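# Slide the cable runway onto the bracket between lines

## Task

Push the cable runway along until it rests on the bracket, leaving both rail ends inside the space bounded by the two long black lines, with both short lines visible in the gap between the rails.

## Robot and tools

SETUP. Four identical i2rt Big YAM arms (arm1, arm2, arm3, arm4) stand around the work area. Each has six joints, a five-finger right hand and a wrist camera (armN_cam_wrist). Two fixed room cameras, cam_high and cam_low, belong to no robot. Base poses in the scene frame (metres; quaternion w,x,y,z; each foot faces its own +x): arm1 (-0.998, -0.483, 0.761) q(0.768, 0, 0.001, 0.640); arm2 (-0.297, 0.529, 0.847) q(0.679, 0.006, 0.005, -0.734); arm3 (0.622, -0.537, 0.791) q(0.660, 0.001, 0, 0.751); arm4 (1.227, 0.501, 0.803) q(0.729, -0.006, 0.004, -0.684). The scene frame has its origin on the floor with +z up. A hand reaches about 1.07 m from its joint1 axis.

HAND FRAME. The hand point lies 0.045 m in front of the palm and moves with it. Its +z runs along the straight fingers, +y out of the palm, and +x across the palm away from the thumb. Straight fingers extend 0.06-0.07 m past the point. A wrist bracket on the little-finger side can strike objects. With joints 1, 5 and 6 at 0 and the hand level and forward, the palm faces down and the thumb is on the left. With joint6 near -1.3 the wrist camera sits on top and its image is upright.

move. Each arm is its own argument (arm1..arm4), and an arm left out receives no new command. An arm's part may hold:
- joints: absolute targets by name, in rad. Ranges: joint1_rad -2.879..2.879 (turns about the foot, positive is CCW from above); joint2_rad 0..3.141 (shoulder); joint3_rad 0..3.019 (elbow); joint4_rad -1.692..1.57 (positive pitches the fingers up); joint5_rad -1.57..1.57 (positive swings to the arm's right); joint6_rad -2.094..2.094 (roll, positive is clockwise seen from behind). Finger keys hand_little, hand_ring, hand_middle, hand_index, hand_thumb_bend take -1 (closed) to +1 (open). hand_thumb_turn runs from -1 (in front of the palm) to +1 (beside it). hand_force_limit -1..1 is a stopping force, about 0 to 10 N (15 N for the thumb). hand_speed -0.96..1 maps to near zero up to full speed at +0.48 and above.
- target: an absolute hand pose [x, y, z, qw, qx, qy, qz] in scene-frame metres, reached by a straight path from the current hand_target. When target is present, joints may contain only hand keys.
- speed: top path speed, 0.002-0.5 m/s (default 0.25), allowed only together with target. Rotation is capped at twice that value in rad/s.
- min_time_s: 0.1-8 s, the least time for that arm's joint motions.
cameras: a list of camera names, "all", or []. All motions in one call start at once. Hand paths finish together and last 0.5-10 s. No call runs past 15 s. Each control step clips the path to within 100 mm and 20 deg of the measured pose, and hands often land a centimetre or more off. Paths ignore obstacles and the other arms. Unknown keys make a call invalid, and out-of-range values get it refused. After a refusal, the later move, wait and finished_scene calls in the same reply are skipped.

OTHER TOOLS. wait(seconds 0-10, cameras) advances the scene without issuing commands. zoom_image(camera, region [x0,y0,x1,y1] in pixels, at most 504x504) enlarges part of the newest image. show_instructions shows the reference page. finished_scene ends the scene permanently, and the goal must then hold with no robot help.

RESULTS. The move line lists each moved arm as done or with its worst status. joint_status/hand_status values: off_target (still pushing); time_out (the joints keep pushing toward nearby targets, which can be relieved by sending them their reported positions); not_followed / "pose unreachable" / "joint command not followed" (withheld by the collision check, which may keep retrying). hand is the measured pose and hand_target the commanded one. on_its_own lists uncommanded activity, where "held at" gives a target. hand_stopped_by gives six words (little, ring, middle, index, thumb_bend, thumb_turn): moving, target, force, stalled or fault. *_load_n are fingertip loads in N, positive when pushed open, and a lost grip reads about 0. Joint torques are in N m, and torques 3 and 4 wrap at ±28. Arms marked "as last shown" were not commanded. The pictures line gives the order of the images. MOTOR HOT appears at 85 °C, and at 100 °C the arm drops for 30-60 s.

GRIPPING. A finger motor moves only when its target changes by at least 0.002. To squeeze harder, raise hand_force_limit and send a target closed beyond the current reading. For gentle closing use hand_speed -0.94 or lower. The thumb turned in front of the palm wraps objects 0.035-0.065 m thick, and handles down to about 0.025 m.

AVOID. Hard presses between robots, including one gripper closing on another's fingers, fail the scene. A collision check exists but can react too late. Do not knock objects off the work area or onto the floor, drop parts from a height, or strike fixed things hard. Avoid long stretched-out holds or pushing against unreachable poses, which overheat motors. Avoid excessive finger force. Occasional brief disturbances may nudge loose objects. Thinking time counts as scene time.

Each tool is called by a JSON object that holds its "api" and its "payload", one argument or row to a line.

Reference images:

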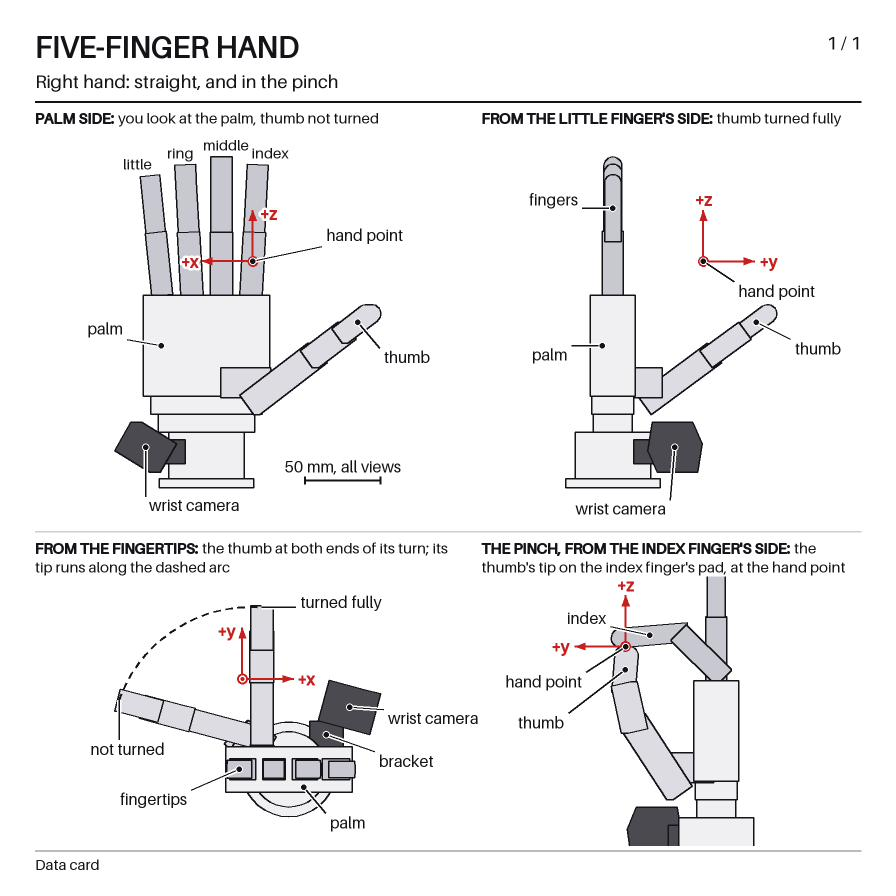

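## Session

{"api": "move", "payload": {

}}

Scene clock: 0.00 s.
Joint torques (N m): no reading
Motor temperatures (°C): arm1=[26 27 25 27 25 26] | arm2=[25 28 25 28 27 25] | arm3=[27 24 26 24 27 26] | arm4=[26 24 28 26 24 27]
Heat: arm1: hottest joint2_rad 27 °C; arm2: hottest joint2_rad 28 °C; arm3: hottest joint1_rad 27 °C; arm4: hottest joint3_rad 28 °C.
Joint velocities: within noise
arm1.joint_positions: joint1_rad=-0.142 joint2_rad=+0.620 joint3_rad=+1.415 joint4_rad=-1.151 joint5_rad=+0.048 joint6_rad=-1.153 hand_little=+1.000 hand_ring=+1.000 hand_middle=+1.000 hand_index=+1.000 hand_thumb_turn=+1.000 hand_thumb_bend=+1.000 hand_force_limit=+0.000 hand_speed=-0.800
arm1.joint_status: not commanded
arm1.hand_stopped_by: target,target,target,target,target,target
arm1.little_load_n: 0.0
arm1.ring_load_n: 0.0
arm1.middle_load_n: 0.0
arm1.index_load_n: 0.0
arm1.thumb_bend_load_n: 0.0
arm1.thumb_turn_load_n: 0.5
arm1.hand: x=-0.8670 y=-0.2603 z=+1.2965 quat_wxyz=(-0.409, +0.758, +0.318, +0.397) (m; scene frame)
arm1.hand_target: x=-0.8678 y=-0.2625 z=+1.3083 quat_wxyz=(-0.417, +0.751, +0.315, +0.404) (m; scene frame)
arm1.hand_status: not commanded
arm2.joint_positions: joint1_rad=+0.381 joint2_rad=+0.615 joint3_rad=+1.325 joint4_rad=-1.250 joint5_rad=-0.033 joint6_rad=-1.280 hand_little=+1.000 hand_ring=+1.000 hand_middle=+1.000 hand_index=+1.000 hand_thumb_turn=+1.000 hand_thumb_bend=+1.000 hand_force_limit=+0.000 hand_speed=-0.800
arm2.joint_status: not commanded
arm2.hand_stopped_by: target,target,target,target,target,target
arm2.little_load_n: 0.0
arm2.ring_load_n: 0.0
arm2.middle_load_n: 0.0
arm2.index_load_n: 0.0
arm2.thumb_bend_load_n: 0.0
arm2.thumb_turn_load_n: 0.0
arm2.hand: x=-0.2646 y=+0.2716 z=+1.3177 quat_wxyz=(+0.213, +0.626, -0.609, +0.438) (m; scene frame)
arm2.hand_target: x=-0.2649 y=+0.2725 z=+1.3273 quat_wxyz=(+0.217, +0.623, -0.605, +0.446) (m; scene frame)
arm2.hand_status: not commanded
arm3.joint_positions: joint1_rad=+0.422 joint2_rad=+0.647 joint3_rad=+1.392 joint4_rad=-1.316 joint5_rad=+0.162 joint6_rad=-1.339 hand_little=+1.000 hand_ring=+1.000 hand_middle=+1.000 hand_index=+1.000 hand_thumb_turn=+1.000 hand_thumb_bend=+1.000 hand_force_limit=+0.000 hand_speed=-0.800
arm3.joint_status: not commanded
arm3.hand_stopped_by: target,target,target,target,target,target
arm3.little_load_n: 0.0
arm3.ring_load_n: 0.0
arm3.middle_load_n: 0.0
arm3.index_load_n: 0.0
arm3.thumb_bend_load_n: 0.0
arm3.thumb_turn_load_n: 0.0
arm3.hand: x=+0.5706 y=-0.2949 z=+1.2881 quat_wxyz=(-0.415, +0.544, +0.685, +0.250) (m; scene frame)
arm3.hand_target: x=+0.5713 y=-0.2961 z=+1.2976 quat_wxyz=(-0.424, +0.541, +0.681, +0.253) (m; scene frame)
arm3.hand_status: not commanded
arm4.joint_positions: joint1_rad=-0.073 joint2_rad=+0.620 joint3_rad=+1.413 joint4_rad=-1.248 joint5_rad=-0.038 joint6_rad=-1.359 hand_little=+1.000 hand_ring=+1.000 hand_middle=+1.000 hand_index=+1.000 hand_thumb_turn=+1.000 hand_thumb_bend=+1.000 hand_force_limit=+0.000 hand_speed=-0.800
arm4.joint_status: not commanded
arm4.hand_stopped_by: target,target,target,target,target,target
arm4.little_load_n: 0.0
arm4.ring_load_n: 0.0
arm4.middle_load_n: 0.0
arm4.index_load_n: 0.0
arm4.thumb_bend_load_n: 0.0
arm4.thumb_turn_load_n: 0.0
arm4.hand: x=+1.1864 y=+0.2577 z=+1.3256 quat_wxyz=(+0.327, +0.541, -0.653, +0.417) (m; scene frame)
arm4.hand_target: x=+1.1866 y=+0.2593 z=+1.3379 quat_wxyz=(+0.335, +0.536, -0.647, +0.426) (m; scene frame)
arm4.hand_status: not commanded
pictures: arm1_cam_wrist, arm2_cam_wrist, arm3_cam_wrist, arm4_cam_wrist, cam_high, cam_low

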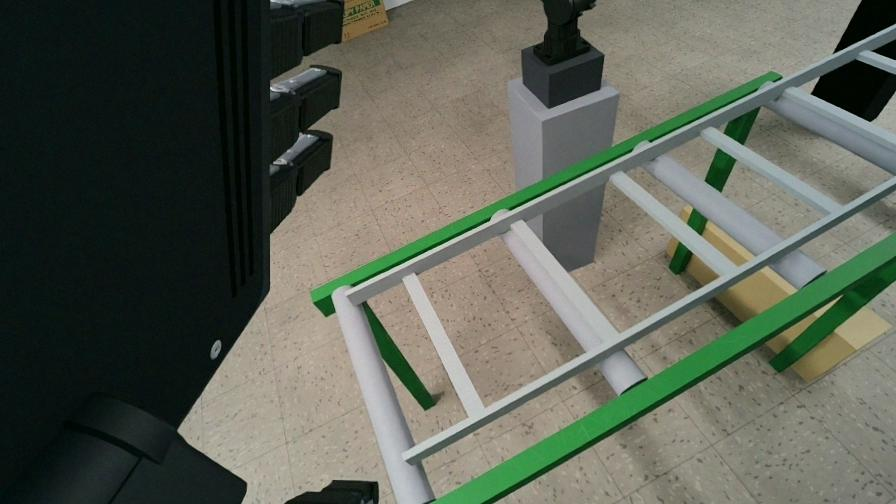

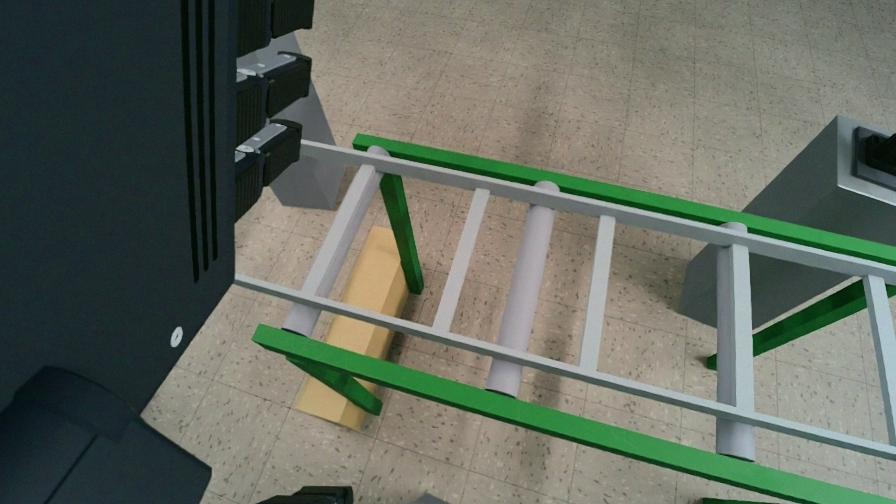

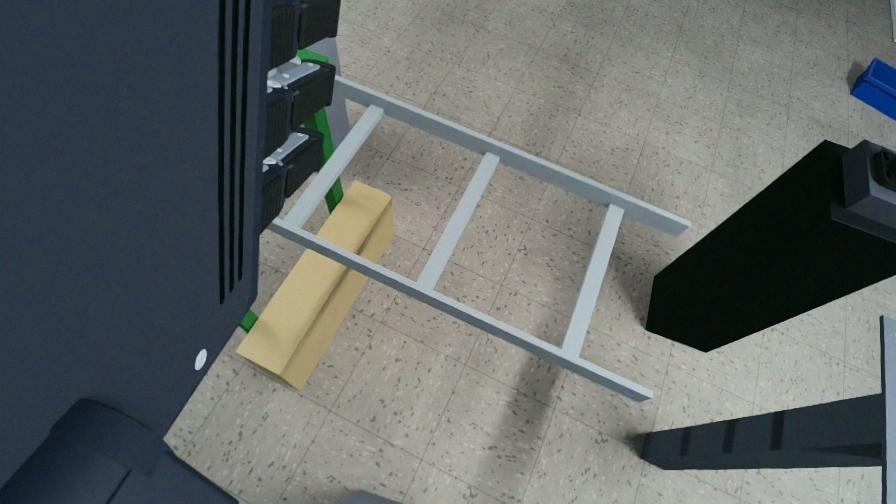

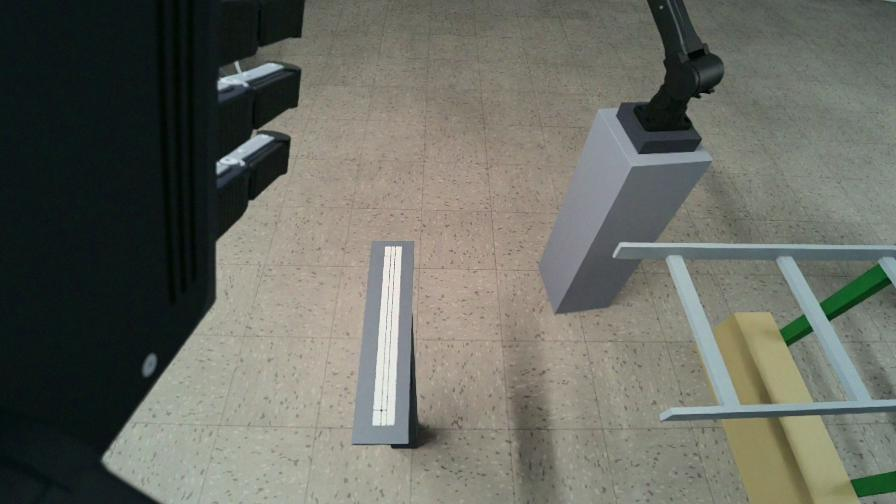

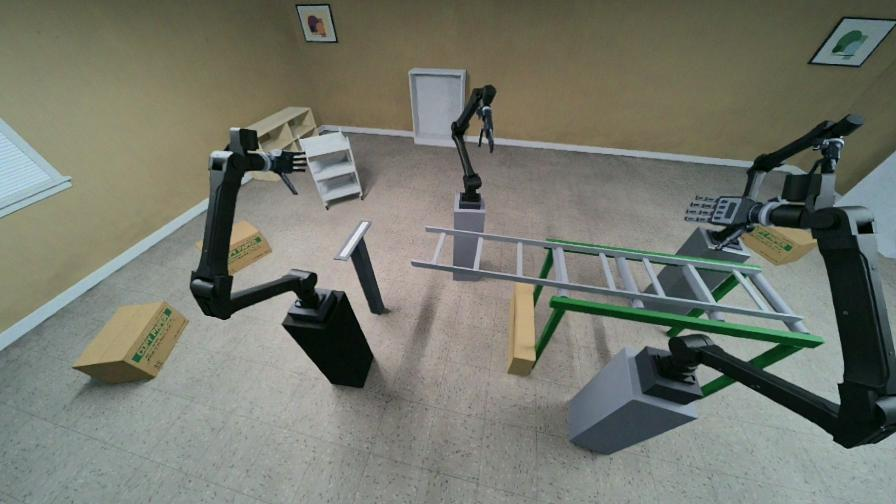

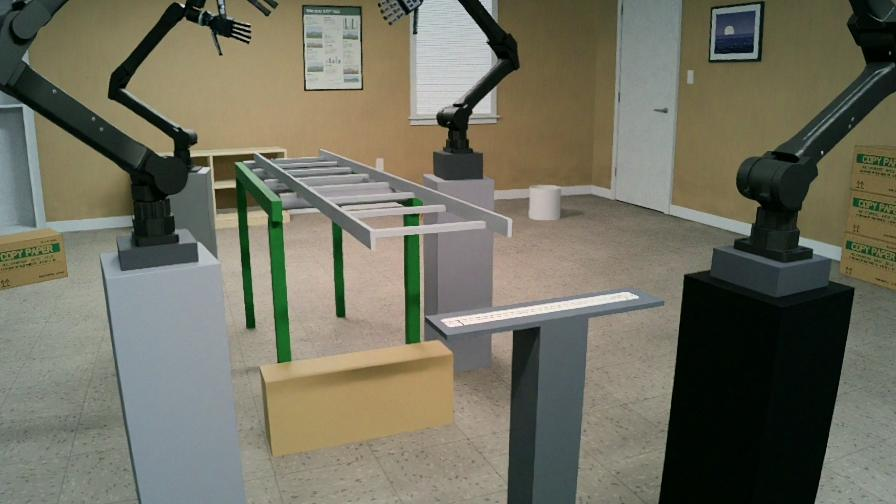

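{"api": "zoom_image", "payload": {
  "camera": "arm4_cam_wrist",
  "region": [320, 220, 480, 460]
}}

{"api": "zoom_image", "payload": {
  "camera": "cam_low",
  "region": [400, 200, 700, 400]
}}

{"api": "zoom_image", "payload": {
  "camera": "cam_low",
  "region": [220, 130, 540, 370]
}}

{"api": "zoom_image", "payload": {
  "camera": "cam_high",
  "region": [300, 200, 860, 420]
}}

Scaled by 2.100.

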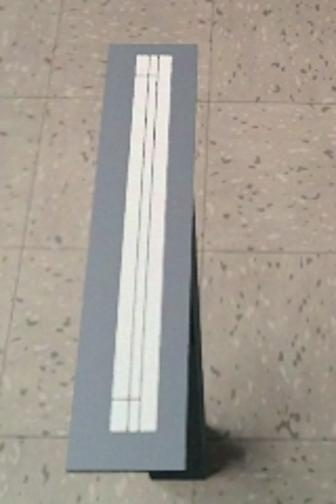

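Scaled by 1.680.

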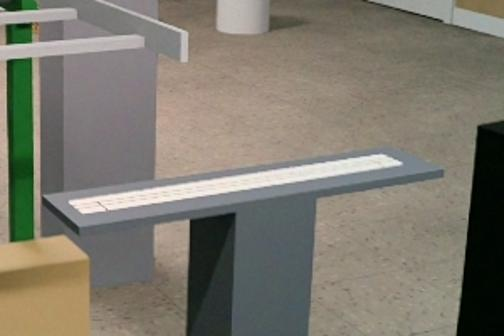

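Scaled by 1.575.

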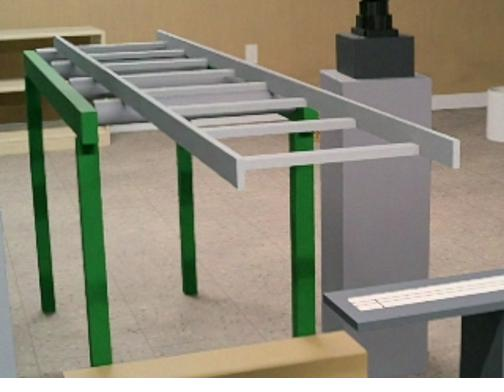

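Region (300, 200, 860, 420) is 560x220 pixels. A region can be at most 504 by 504 pixels.

{"api": "zoom_image", "payload": {
  "camera": "cam_high",
  "region": [320, 200, 600, 380]
}}

{"api": "zoom_image", "payload": {
  "camera": "cam_high",
  "region": [530, 210, 850, 420]
}}

Scaled by 1.800.

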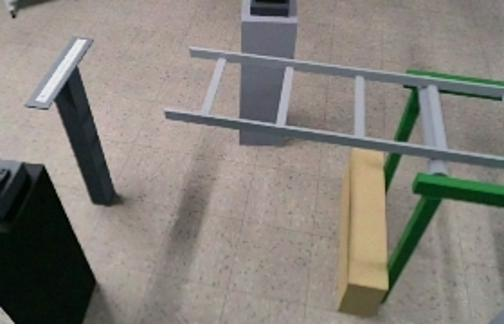

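Scaled by 1.575.

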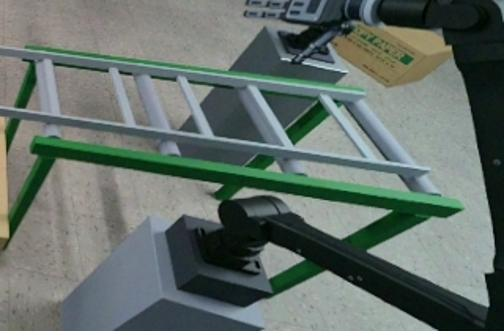

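{"api": "zoom_image", "payload": {
  "camera": "arm4_cam_wrist",
  "region": [345, 380, 425, 450]
}}

{"api": "zoom_image", "payload": {
  "camera": "arm4_cam_wrist",
  "region": [360, 230, 430, 290]
}}

{"api": "zoom_image", "payload": {
  "camera": "arm1_cam_wrist",
  "region": [280, 180, 680, 504]
}}

{"api": "zoom_image", "payload": {
  "camera": "arm3_cam_wrist",
  "region": [500, 160, 720, 420]
}}

Scaled by 6.300.

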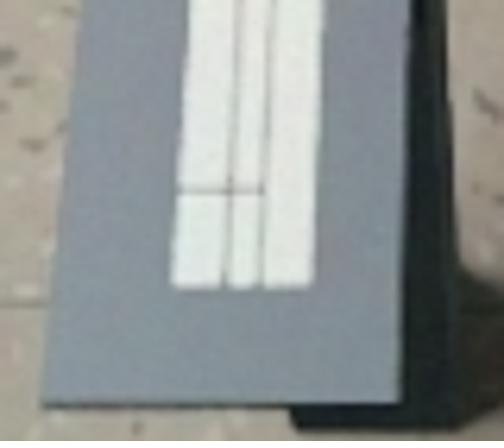

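Scaled by 7.200.

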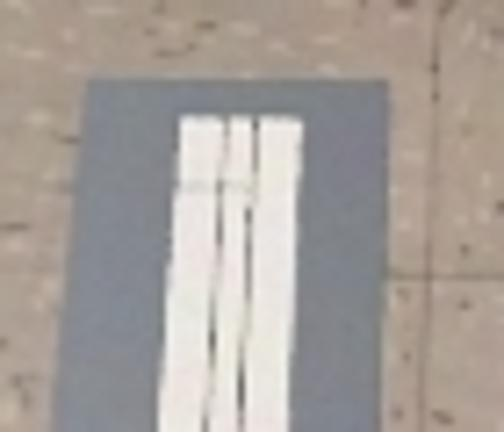

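Scaled by 1.260.

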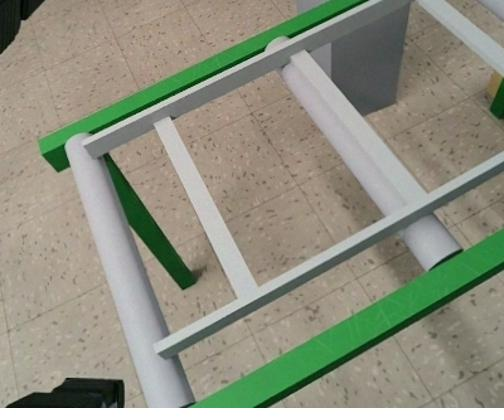

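Scaled by 1.938.

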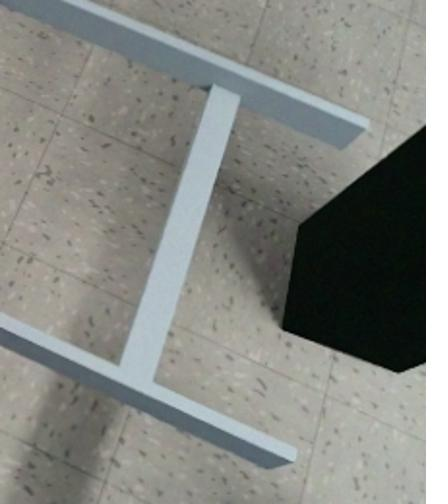

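{"api": "zoom_image", "payload": {
  "camera": "cam_low",
  "region": [350, 190, 530, 260]
}}

{"api": "zoom_image", "payload": {
  "camera": "arm4_cam_wrist",
  "region": [600, 230, 896, 430]
}}

Scaled by 2.800.

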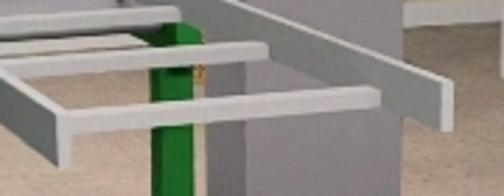

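Scaled by 1.703.

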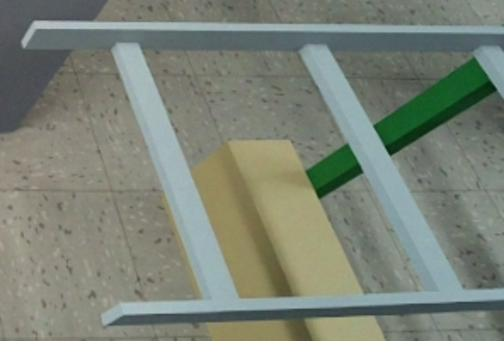

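{"api": "move", "payload": {
  "arm4": {"joints": {"joint1_rad": -0.9, "joint6_rad": 0.73}, "min_time_s": 3},
  "arm3": {"joints": {"joint1_rad": -0.4}, "min_time_s": 3},
  "cameras": ["arm3_cam_wrist", "arm4_cam_wrist", "cam_high"]
}}

Scene clock: 28.63 s.
Joint torques (N m): arm1=[0.67 0.26 9.33 1.83 0.06 0.05] | arm2=[-1.2 0.5 8.81 2.15 -0.05 -0.03] | arm3=[-0.67 1.26 11.08 1.72 0.11 -0.17] | arm4=[-0.91 0.91 10.19 1.61 -0.03 0.13]
Motor temperatures (°C): arm1=[26 27 29 27 25 26] | arm2=[25 28 29 28 27 25] | arm3=[27 24 31 24 27 26] | arm4=[26 24 31 26 24 27]
Heat: arm1: hottest joint3_rad 29 °C; arm2: hottest joint3_rad 29 °C; arm3: hottest joint3_rad 31 °C; arm4: hottest joint3_rad 31 °C.
move: arm3 done; arm4 done
Joint velocities: within noise
arm1, arm2: as last shown
arm1.thumb_turn_load_n: 0.0
arm3.joint_positions: joint1_rad=-0.392 joint2_rad=+0.647 joint3_rad=+1.392 joint4_rad=-1.316 joint5_rad=+0.162 joint6_rad=-1.339 hand_little=+1.000 hand_ring=+1.000 hand_middle=+1.000 hand_index=+1.000 hand_thumb_turn=+1.000 hand_thumb_bend=+1.000 hand_force_limit=+0.000 hand_speed=-0.800
arm3.joint_status: all done
arm3.hand_stopped_by: target,target,target,target,target,target
arm3.little_load_n: -0.5
arm3.ring_load_n: 0.0
arm3.middle_load_n: 0.0
arm3.index_load_n: 0.0
arm3.thumb_bend_load_n: 0.0
arm3.thumb_turn_load_n: 0.0
arm3.hand: x=+0.7633 y=-0.3332 z=+1.2879 quat_wxyz=(-0.282, +0.771, +0.414, +0.393) (m; scene frame)
arm3.hand_target: x=+0.7646 y=-0.3357 z=+1.2974 quat_wxyz=(-0.288, +0.769, +0.407, +0.401) (m; scene frame)
arm3.hand_status: not commanded
arm4.joint_positions: joint1_rad=-0.891 joint2_rad=+0.620 joint3_rad=+1.413 joint4_rad=-1.248 joint5_rad=-0.027 joint6_rad=+0.698 hand_little=+1.000 hand_ring=+1.000 hand_middle=+1.000 hand_index=+1.000 hand_thumb_turn=+1.000 hand_thumb_bend=+1.000 hand_force_limit=+0.000 hand_speed=-0.800
arm4.joint_status: all done
arm4.hand_stopped_by: target,target,target,target,target,target
arm4.little_load_n: 0.0
arm4.ring_load_n: 0.0
arm4.middle_load_n: 0.5
arm4.index_load_n: 0.0
arm4.thumb_bend_load_n: 0.0
arm4.thumb_turn_load_n: -0.5
arm4.hand: x=+1.0964 y=+0.2845 z=+1.3431 quat_wxyz=(+0.026, -0.577, -0.617, +0.534) (m; scene frame)
arm4.hand_target: x=+1.0960 y=+0.2863 z=+1.3567 quat_wxyz=(+0.024, -0.581, -0.603, +0.546) (m; scene frame)
arm4.hand_status: not commanded
pictures: arm3_cam_wrist, arm4_cam_wrist, cam_high
camera_calibration:
arm3_cam_wrist: T_world_to_cam=[[0.92954, -0.355841, 0.0966052, -0.950345], [-0.277231, -0.84722, -0.453169, 0.515419], [0.243102, 0.394456, -0.886175, 1.20641], [0, 0, 0, 1]] pos_world=[0.732994, -0.377373, 1.39447]
arm4_cam_wrist: T_world_to_cam=[[0.60021, -0.00741512, -0.799808, 0.412635], [0.726669, -0.412778, 0.549151, -1.40937], [-0.334215, -0.910801, -0.242365, 1.06316], [0, 0, 0, 1]] pos_world=[1.1318, 0.389633, 1.36166]

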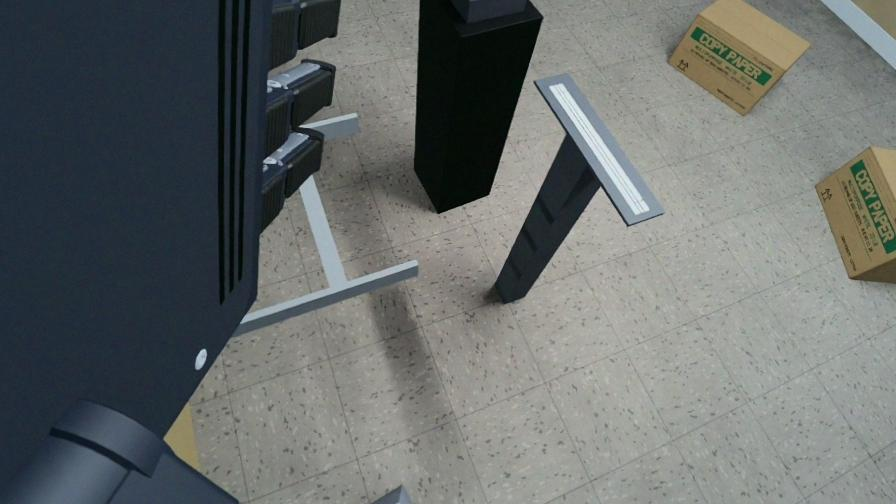

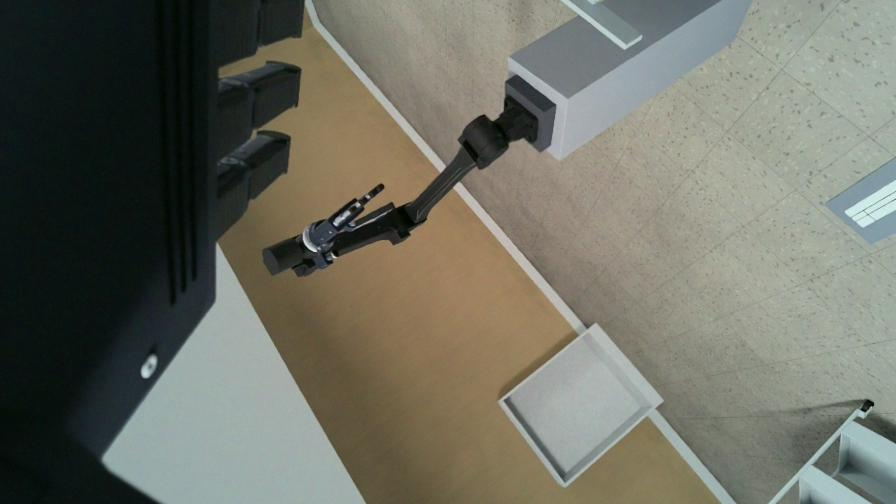

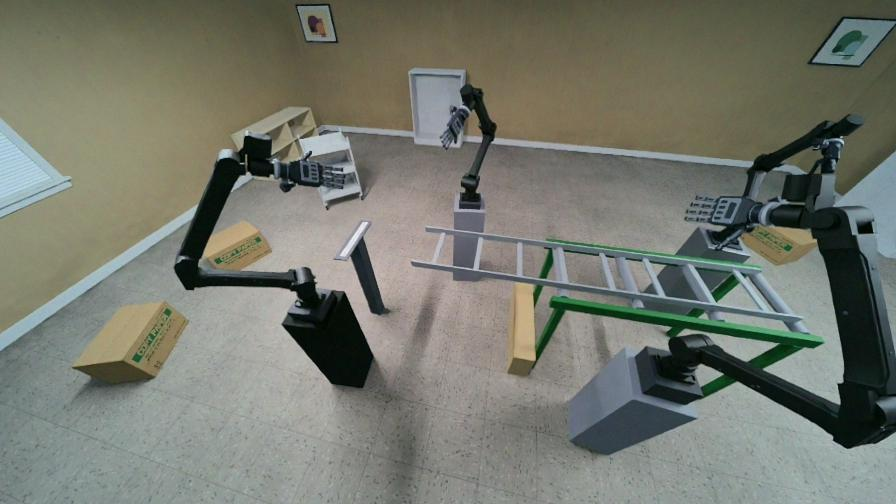

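{"api": "move", "payload": {
  "arm4": {"target": [0.74, -0.02, 0.98, 0, 0.7071, 0.7071, 0], "speed": 0.2},
  "cameras": ["arm3_cam_wrist", "arm4_cam_wrist", "cam_high", "cam_low"]
}}

Scene clock: 33.30 s.
Joint torques (N m): arm1=[0.73 0.26 9.4 1.83 0.08 0.03] | arm2=[-1.2 1.14 8.81 2.21 -0.07 -0.02] | arm3=[-0.62 1.2 11.1 1.72 0.11 -0.17] | arm4=[0.32 -25.41 14.45 -0.66 0.03 0.11]
Motor temperatures (°C): arm1=[26 27 30 27 25 26] | arm2=[25 28 29 28 27 25] | arm3=[27 24 31 24 27 26] | arm4=[26 24 32 26 24 27]
Heat: arm1: hottest joint3_rad 30 °C; arm2: hottest joint3_rad 29 °C; arm3: hottest joint3_rad 31 °C; arm4: hottest joint3_rad 32 °C.
move: arm4 off_target
Joint velocities: within noise
arm1, arm2, arm3: as last shown
arm3.little_load_n: 0.0
arm4.joint_positions: joint1_rad=-0.901 joint2_rad=+2.357 joint3_rad=+2.520 joint4_rad=-1.692 joint5_rad=-0.018 joint6_rad=+0.713 hand_little=+1.000 hand_ring=+1.000 hand_middle=+1.000 hand_index=+1.000 hand_thumb_turn=+1.000 hand_thumb_bend=+1.000 hand_force_limit=+0.000 hand_speed=-0.800
arm4.joint_status: not commanded
arm4.hand_stopped_by: target,target,target,target,target,target
arm4.little_load_n: 0.0
arm4.ring_load_n: 0.0
arm4.middle_load_n: 0.0
arm4.index_load_n: 0.0
arm4.thumb_bend_load_n: 0.0
arm4.thumb_turn_load_n: 0.0
arm4.hand: x=+0.7525 y=-0.0168 z=+0.9556 quat_wxyz=(-0.004, -0.699, -0.714, +0.028) (m; scene frame)
arm4.hand_target: x=+0.7421 y=-0.0180 z=+0.9812 quat_wxyz=(-0.003, -0.709, -0.703, +0.052) (m; scene frame)
arm4.hand_status: off_target (0.028 m and 3.4 deg from the pose sent, 0.593 m and 64.7 deg at the start; a joint's target at an end of its range on 27 of 119 steps)
pictures: arm3_cam_wrist, arm4_cam_wrist, cam_high, cam_low
camera_calibration:
arm3_cam_wrist: T_world_to_cam=[[0.92954, -0.355841, 0.0966052, -0.950345], [-0.277231, -0.84722, -0.453169, 0.515419], [0.243102, 0.394456, -0.886175, 1.20641], [0, 0, 0, 1]] pos_world=[0.732994, -0.377373, 1.39447]
arm4_cam_wrist: T_world_to_cam=[[0.959011, 0.283357, -0.00250197, -0.720149], [0.250166, -0.842466, 0.477145, -0.650973], [0.133095, -0.458214, -0.878821, 0.844036], [0, 0, 0, 1]] pos_world=[0.741146, 0.0423848, 1.05056]

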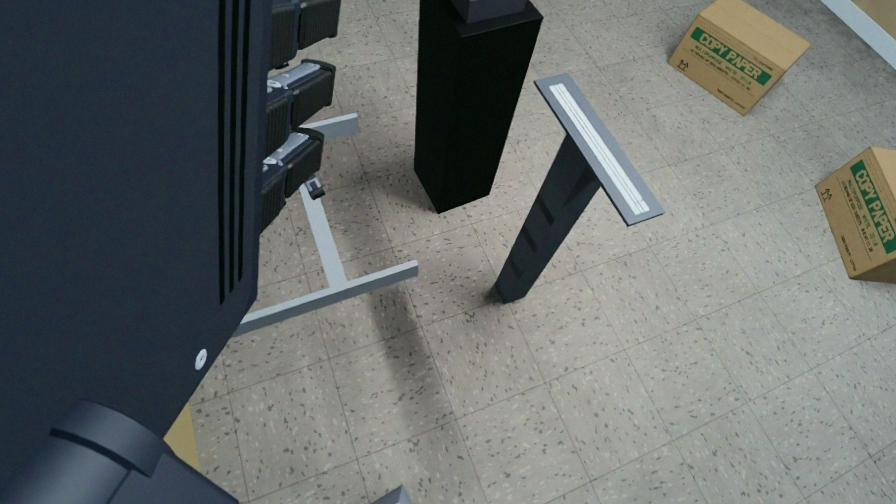

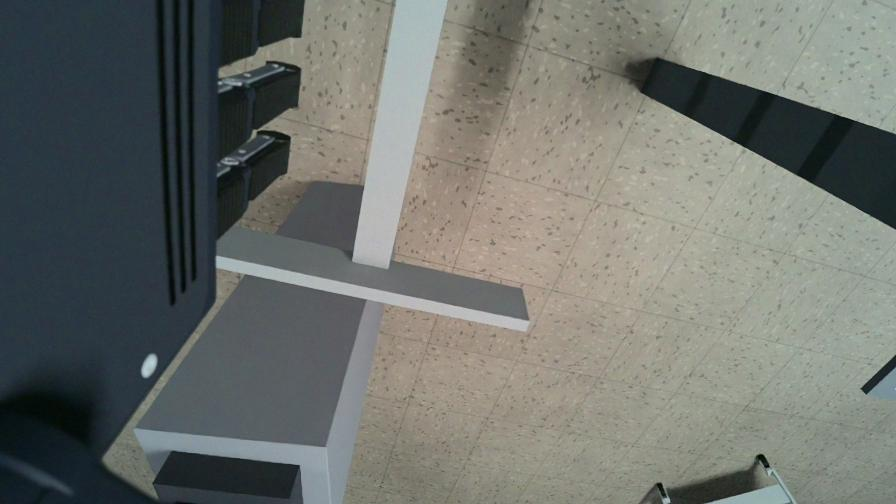

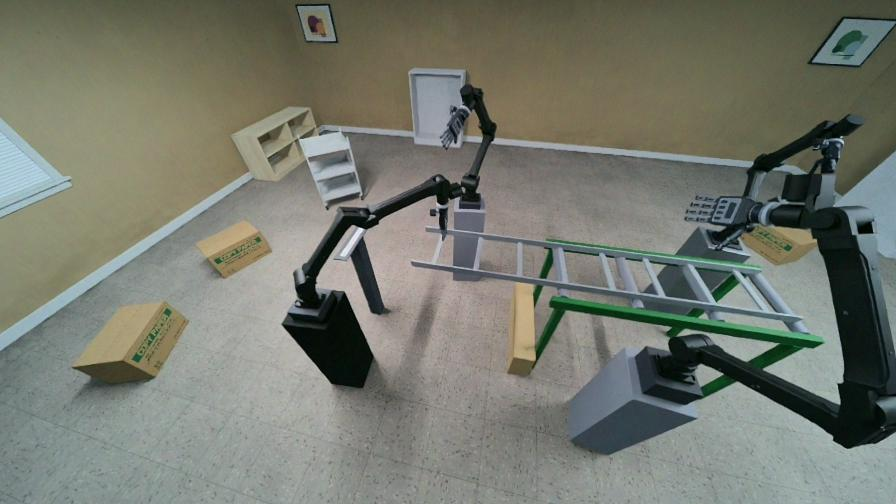

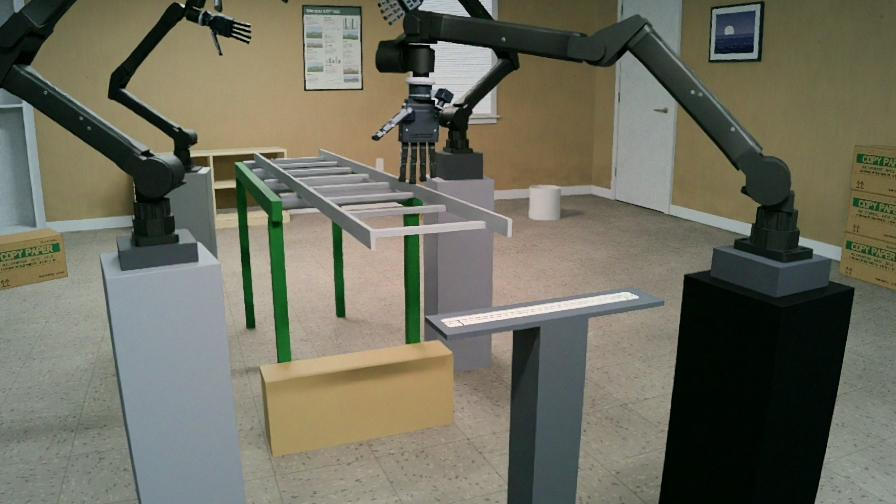

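{"api": "zoom_image", "payload": {
  "camera": "cam_low",
  "region": [350, 60, 530, 260]
}}

{"api": "zoom_image", "payload": {
  "camera": "arm4_cam_wrist",
  "region": [200, 0, 560, 350]
}}

Scaled by 2.520.

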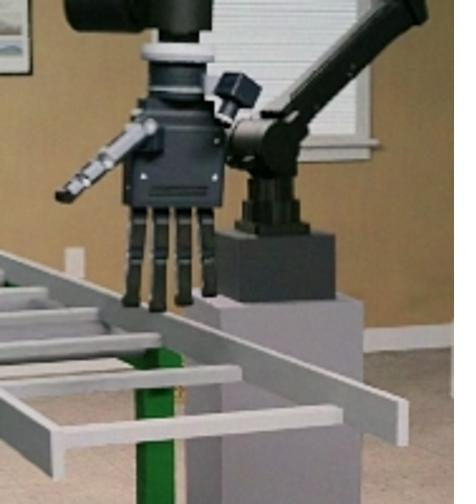

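Scaled by 1.400.

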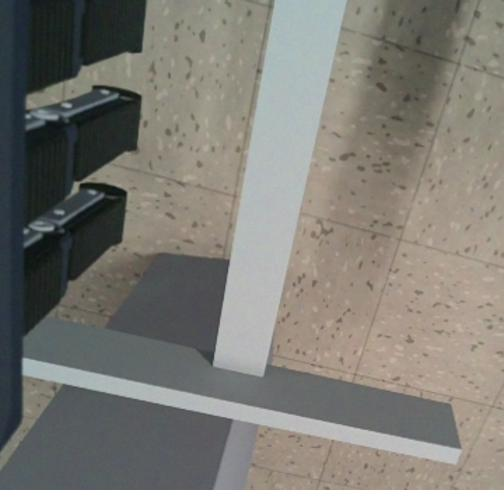

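{"api": "move", "payload": {
  "arm4": {"target": [0.748, -0.02, 0.88, 0, 0.7071, 0.7071, 0], "speed": 0.12},
  "cameras": ["arm4_cam_wrist", "cam_low"]
}}

Scene clock: 38.83 s.
Joint torques (N m): arm1=[1.03 0.15 9.39 1.88 0.07 0.03] | arm2=[-0.79 0.67 8.84 2.09 0 -0.05] | arm3=[-0.67 1.2 11.08 1.72 0.11 -0.18] | arm4=[-0.73 -25.82 8.99 0.25 0.06 0.11]
Motor temperatures (°C): arm1=[26 27 30 27 25 26] | arm2=[25 28 29 28 27 25] | arm3=[27 24 32 24 27 26] | arm4=[26 25 33 26 24 27]
Heat: arm1: hottest joint3_rad 30 °C; arm2: hottest joint3_rad 29 °C; arm3: hottest joint3_rad 32 °C; arm4: hottest joint3_rad 33 °C.
move: arm4 done
Joint velocities: within noise
arm1, arm2, arm3: as last shown
arm1.thumb_bend_load_n: 0.5
arm3.thumb_turn_load_n: -0.5
arm4.joint_positions: joint1_rad=-0.901 joint2_rad=+2.417 joint3_rad=+2.433 joint4_rad=-1.615 joint5_rad=-0.012 joint6_rad=+0.714 hand_little=+1.000 hand_ring=+1.000 hand_middle=+1.000 hand_index=+1.000 hand_thumb_turn=+1.000 hand_thumb_bend=+1.000 hand_force_limit=+0.000 hand_speed=-0.800
arm4.joint_status: not commanded
arm4.hand_stopped_by: target,target,target,target,target,target
arm4.little_load_n: 0.0
arm4.ring_load_n: 0.0
arm4.middle_load_n: 0.0
arm4.index_load_n: 0.0
arm4.thumb_bend_load_n: 0.0
arm4.thumb_turn_load_n: 0.0
arm4.hand: x=+0.7514 y=-0.0155 z=+0.8819 quat_wxyz=(-0.003, -0.700, -0.714, -0.007) (m; scene frame)
arm4.hand_target: x=+0.7482 y=-0.0199 z=+0.8801 quat_wxyz=(+0.000, -0.707, -0.707, +0.000) (m; scene frame)
arm4.hand_status: done (0.006 m and 1.4 deg from the pose sent, 0.076 m and 3.4 deg at the start)
pictures: arm4_cam_wrist, cam_low
camera_calibration:
arm4_cam_wrist: T_world_to_cam=[[0.958285, 0.279925, 0.0577252, -0.772357], [0.226364, -0.866623, 0.444661, -0.568238], [0.174498, -0.413045, -0.893837, 0.76276], [0, 0, 0, 1]] pos_world=[0.735667, 0.0388077, 0.97904]

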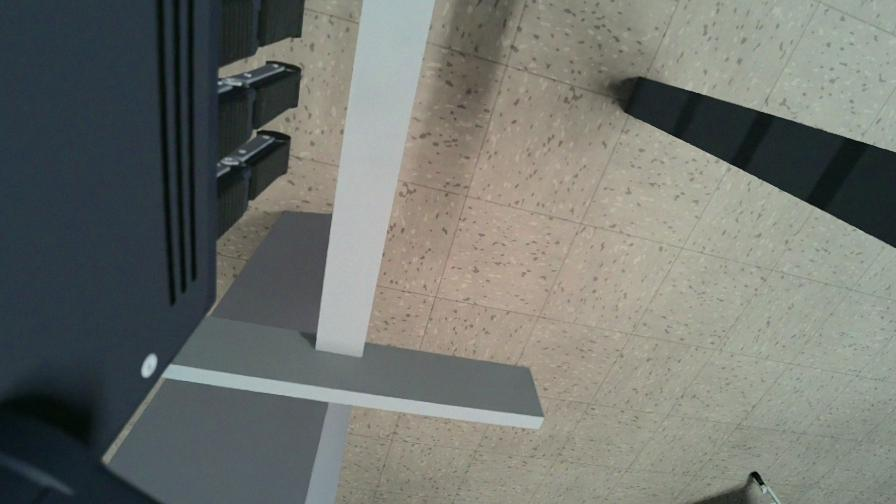

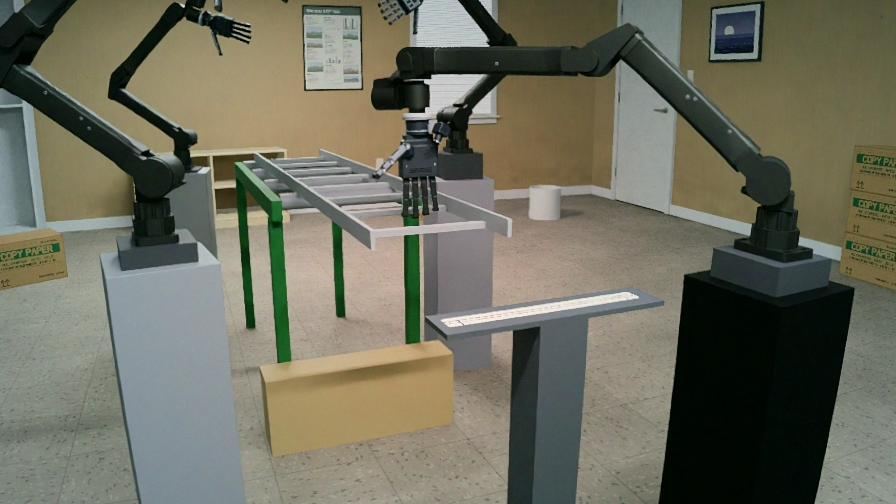

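{"api": "zoom_image", "payload": {
  "camera": "cam_low",
  "region": [350, 110, 530, 260]
}}

{"api": "zoom_image", "payload": {
  "camera": "arm4_cam_wrist",
  "region": [200, 0, 560, 450]
}}

Scaled by 2.800.

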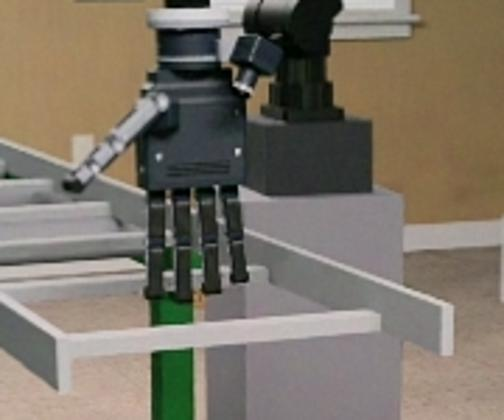

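Scaled by 1.120.

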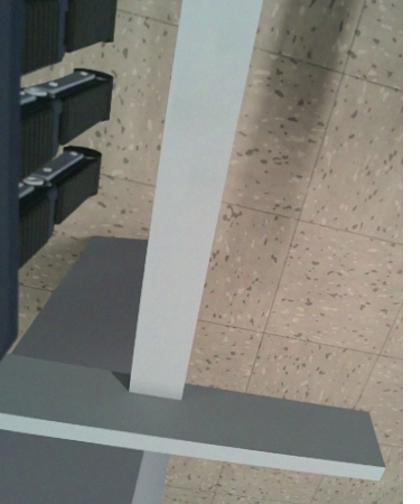

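{"api": "move", "payload": {
  "arm4": {"target": [0.747, -0.022, 0.80, 0, 0.7071, 0.7071, 0], "speed": 0.08},
  "cameras": ["arm4_cam_wrist", "cam_low"]
}}

{"api": "zoom_image", "payload": {
  "camera": "cam_low",
  "region": [350, 110, 530, 260]
}}

Scene clock: 43.23 s.
Joint torques (N m): arm1=[0.73 0.21 9.39 1.77 0.06 0.03] | arm2=[-1.32 0.56 8.83 2.07 -0.11 -0.07] | arm3=[-0.67 1.26 11.08 1.72 0.11 -0.17] | arm4=[0.15 -25.82 8.73 0.23 0.06 0.11]
Motor temperatures (°C): arm1=[26 27 31 27 25 26] | arm2=[25 28 30 28 27 25] | arm3=[27 24 32 24 27 26] | arm4=[26 26 33 26 24 27]
Heat: arm1: hottest joint3_rad 31 °C; arm2: hottest joint3_rad 30 °C; arm3: hottest joint3_rad 32 °C; arm4: hottest joint3_rad 33 °C.
move: arm4 done
Joint velocities: within noise
arm1, arm2, arm3: as last shown
arm1.thumb_bend_load_n: 0.0
arm3.thumb_bend_load_n: -0.5
arm3.thumb_turn_load_n: 0.0
arm4.joint_positions: joint1_rad=-0.901 joint2_rad=+2.445 joint3_rad=+2.288 joint4_rad=-1.434 joint5_rad=-0.012 joint6_rad=+0.718 hand_little=+1.000 hand_ring=+1.000 hand_middle=+1.000 hand_index=+1.000 hand_thumb_turn=+1.000 hand_thumb_bend=+1.000 hand_force_limit=+0.000 hand_speed=-0.800
arm4.joint_status: not commanded
arm4.hand_stopped_by: target,target,target,target,target,target
arm4.little_load_n: 0.0
arm4.ring_load_n: 0.0
arm4.middle_load_n: 0.0
arm4.index_load_n: 0.0
arm4.thumb_bend_load_n: 0.0
arm4.thumb_turn_load_n: 0.0
arm4.hand: x=+0.7481 y=-0.0179 z=+0.8064 quat_wxyz=(-0.002, -0.701, -0.713, -0.004) (m; scene frame)
arm4.hand_target: x=+0.7472 y=-0.0219 z=+0.8003 quat_wxyz=(+0.000, -0.707, -0.707, +0.000) (m; scene frame)
arm4.hand_status: done (0.008 m and 1.1 deg from the pose sent, 0.082 m and 1.4 deg at the start)
pictures: arm4_cam_wrist, cam_low
camera_calibration:
arm4_cam_wrist: T_world_to_cam=[[0.959449, 0.277295, 0.0506497, -0.759233], [0.226337, -0.86495, 0.44792, -0.538646], [0.168016, -0.418293, -0.892638, 0.698735], [0, 0, 0, 1]] pos_world=[0.732962, 0.0369051, 0.903443]

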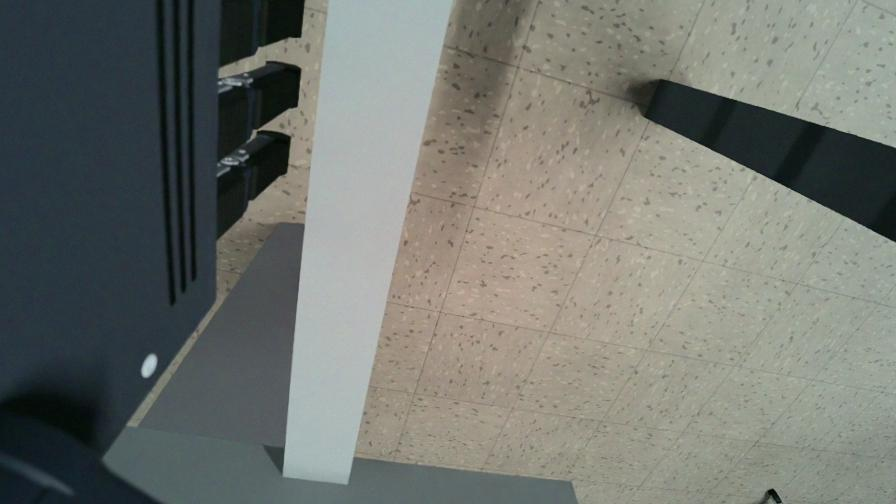

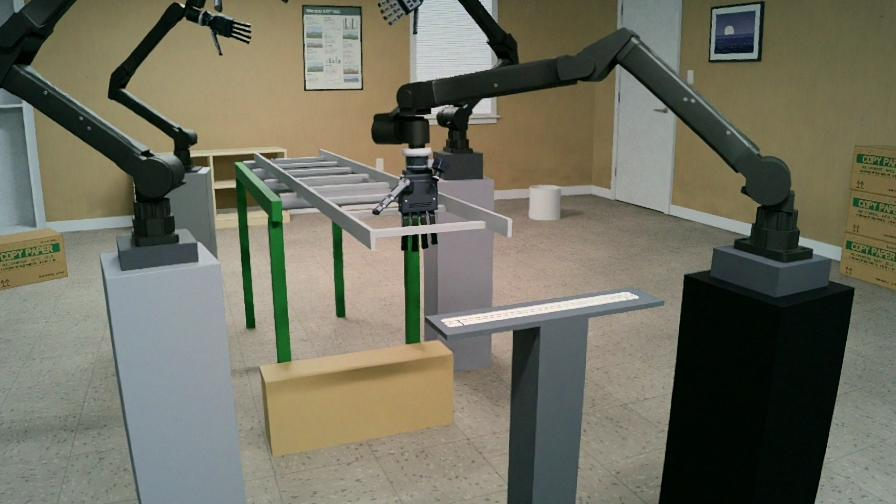

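Scaled by 2.800.

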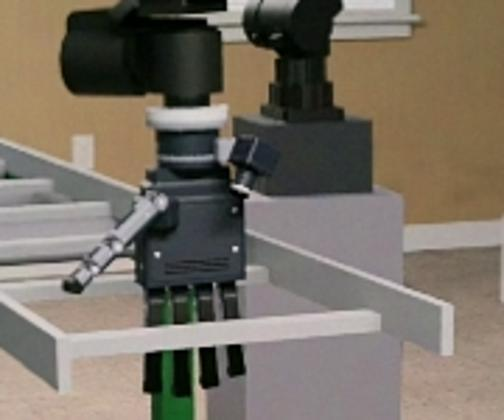

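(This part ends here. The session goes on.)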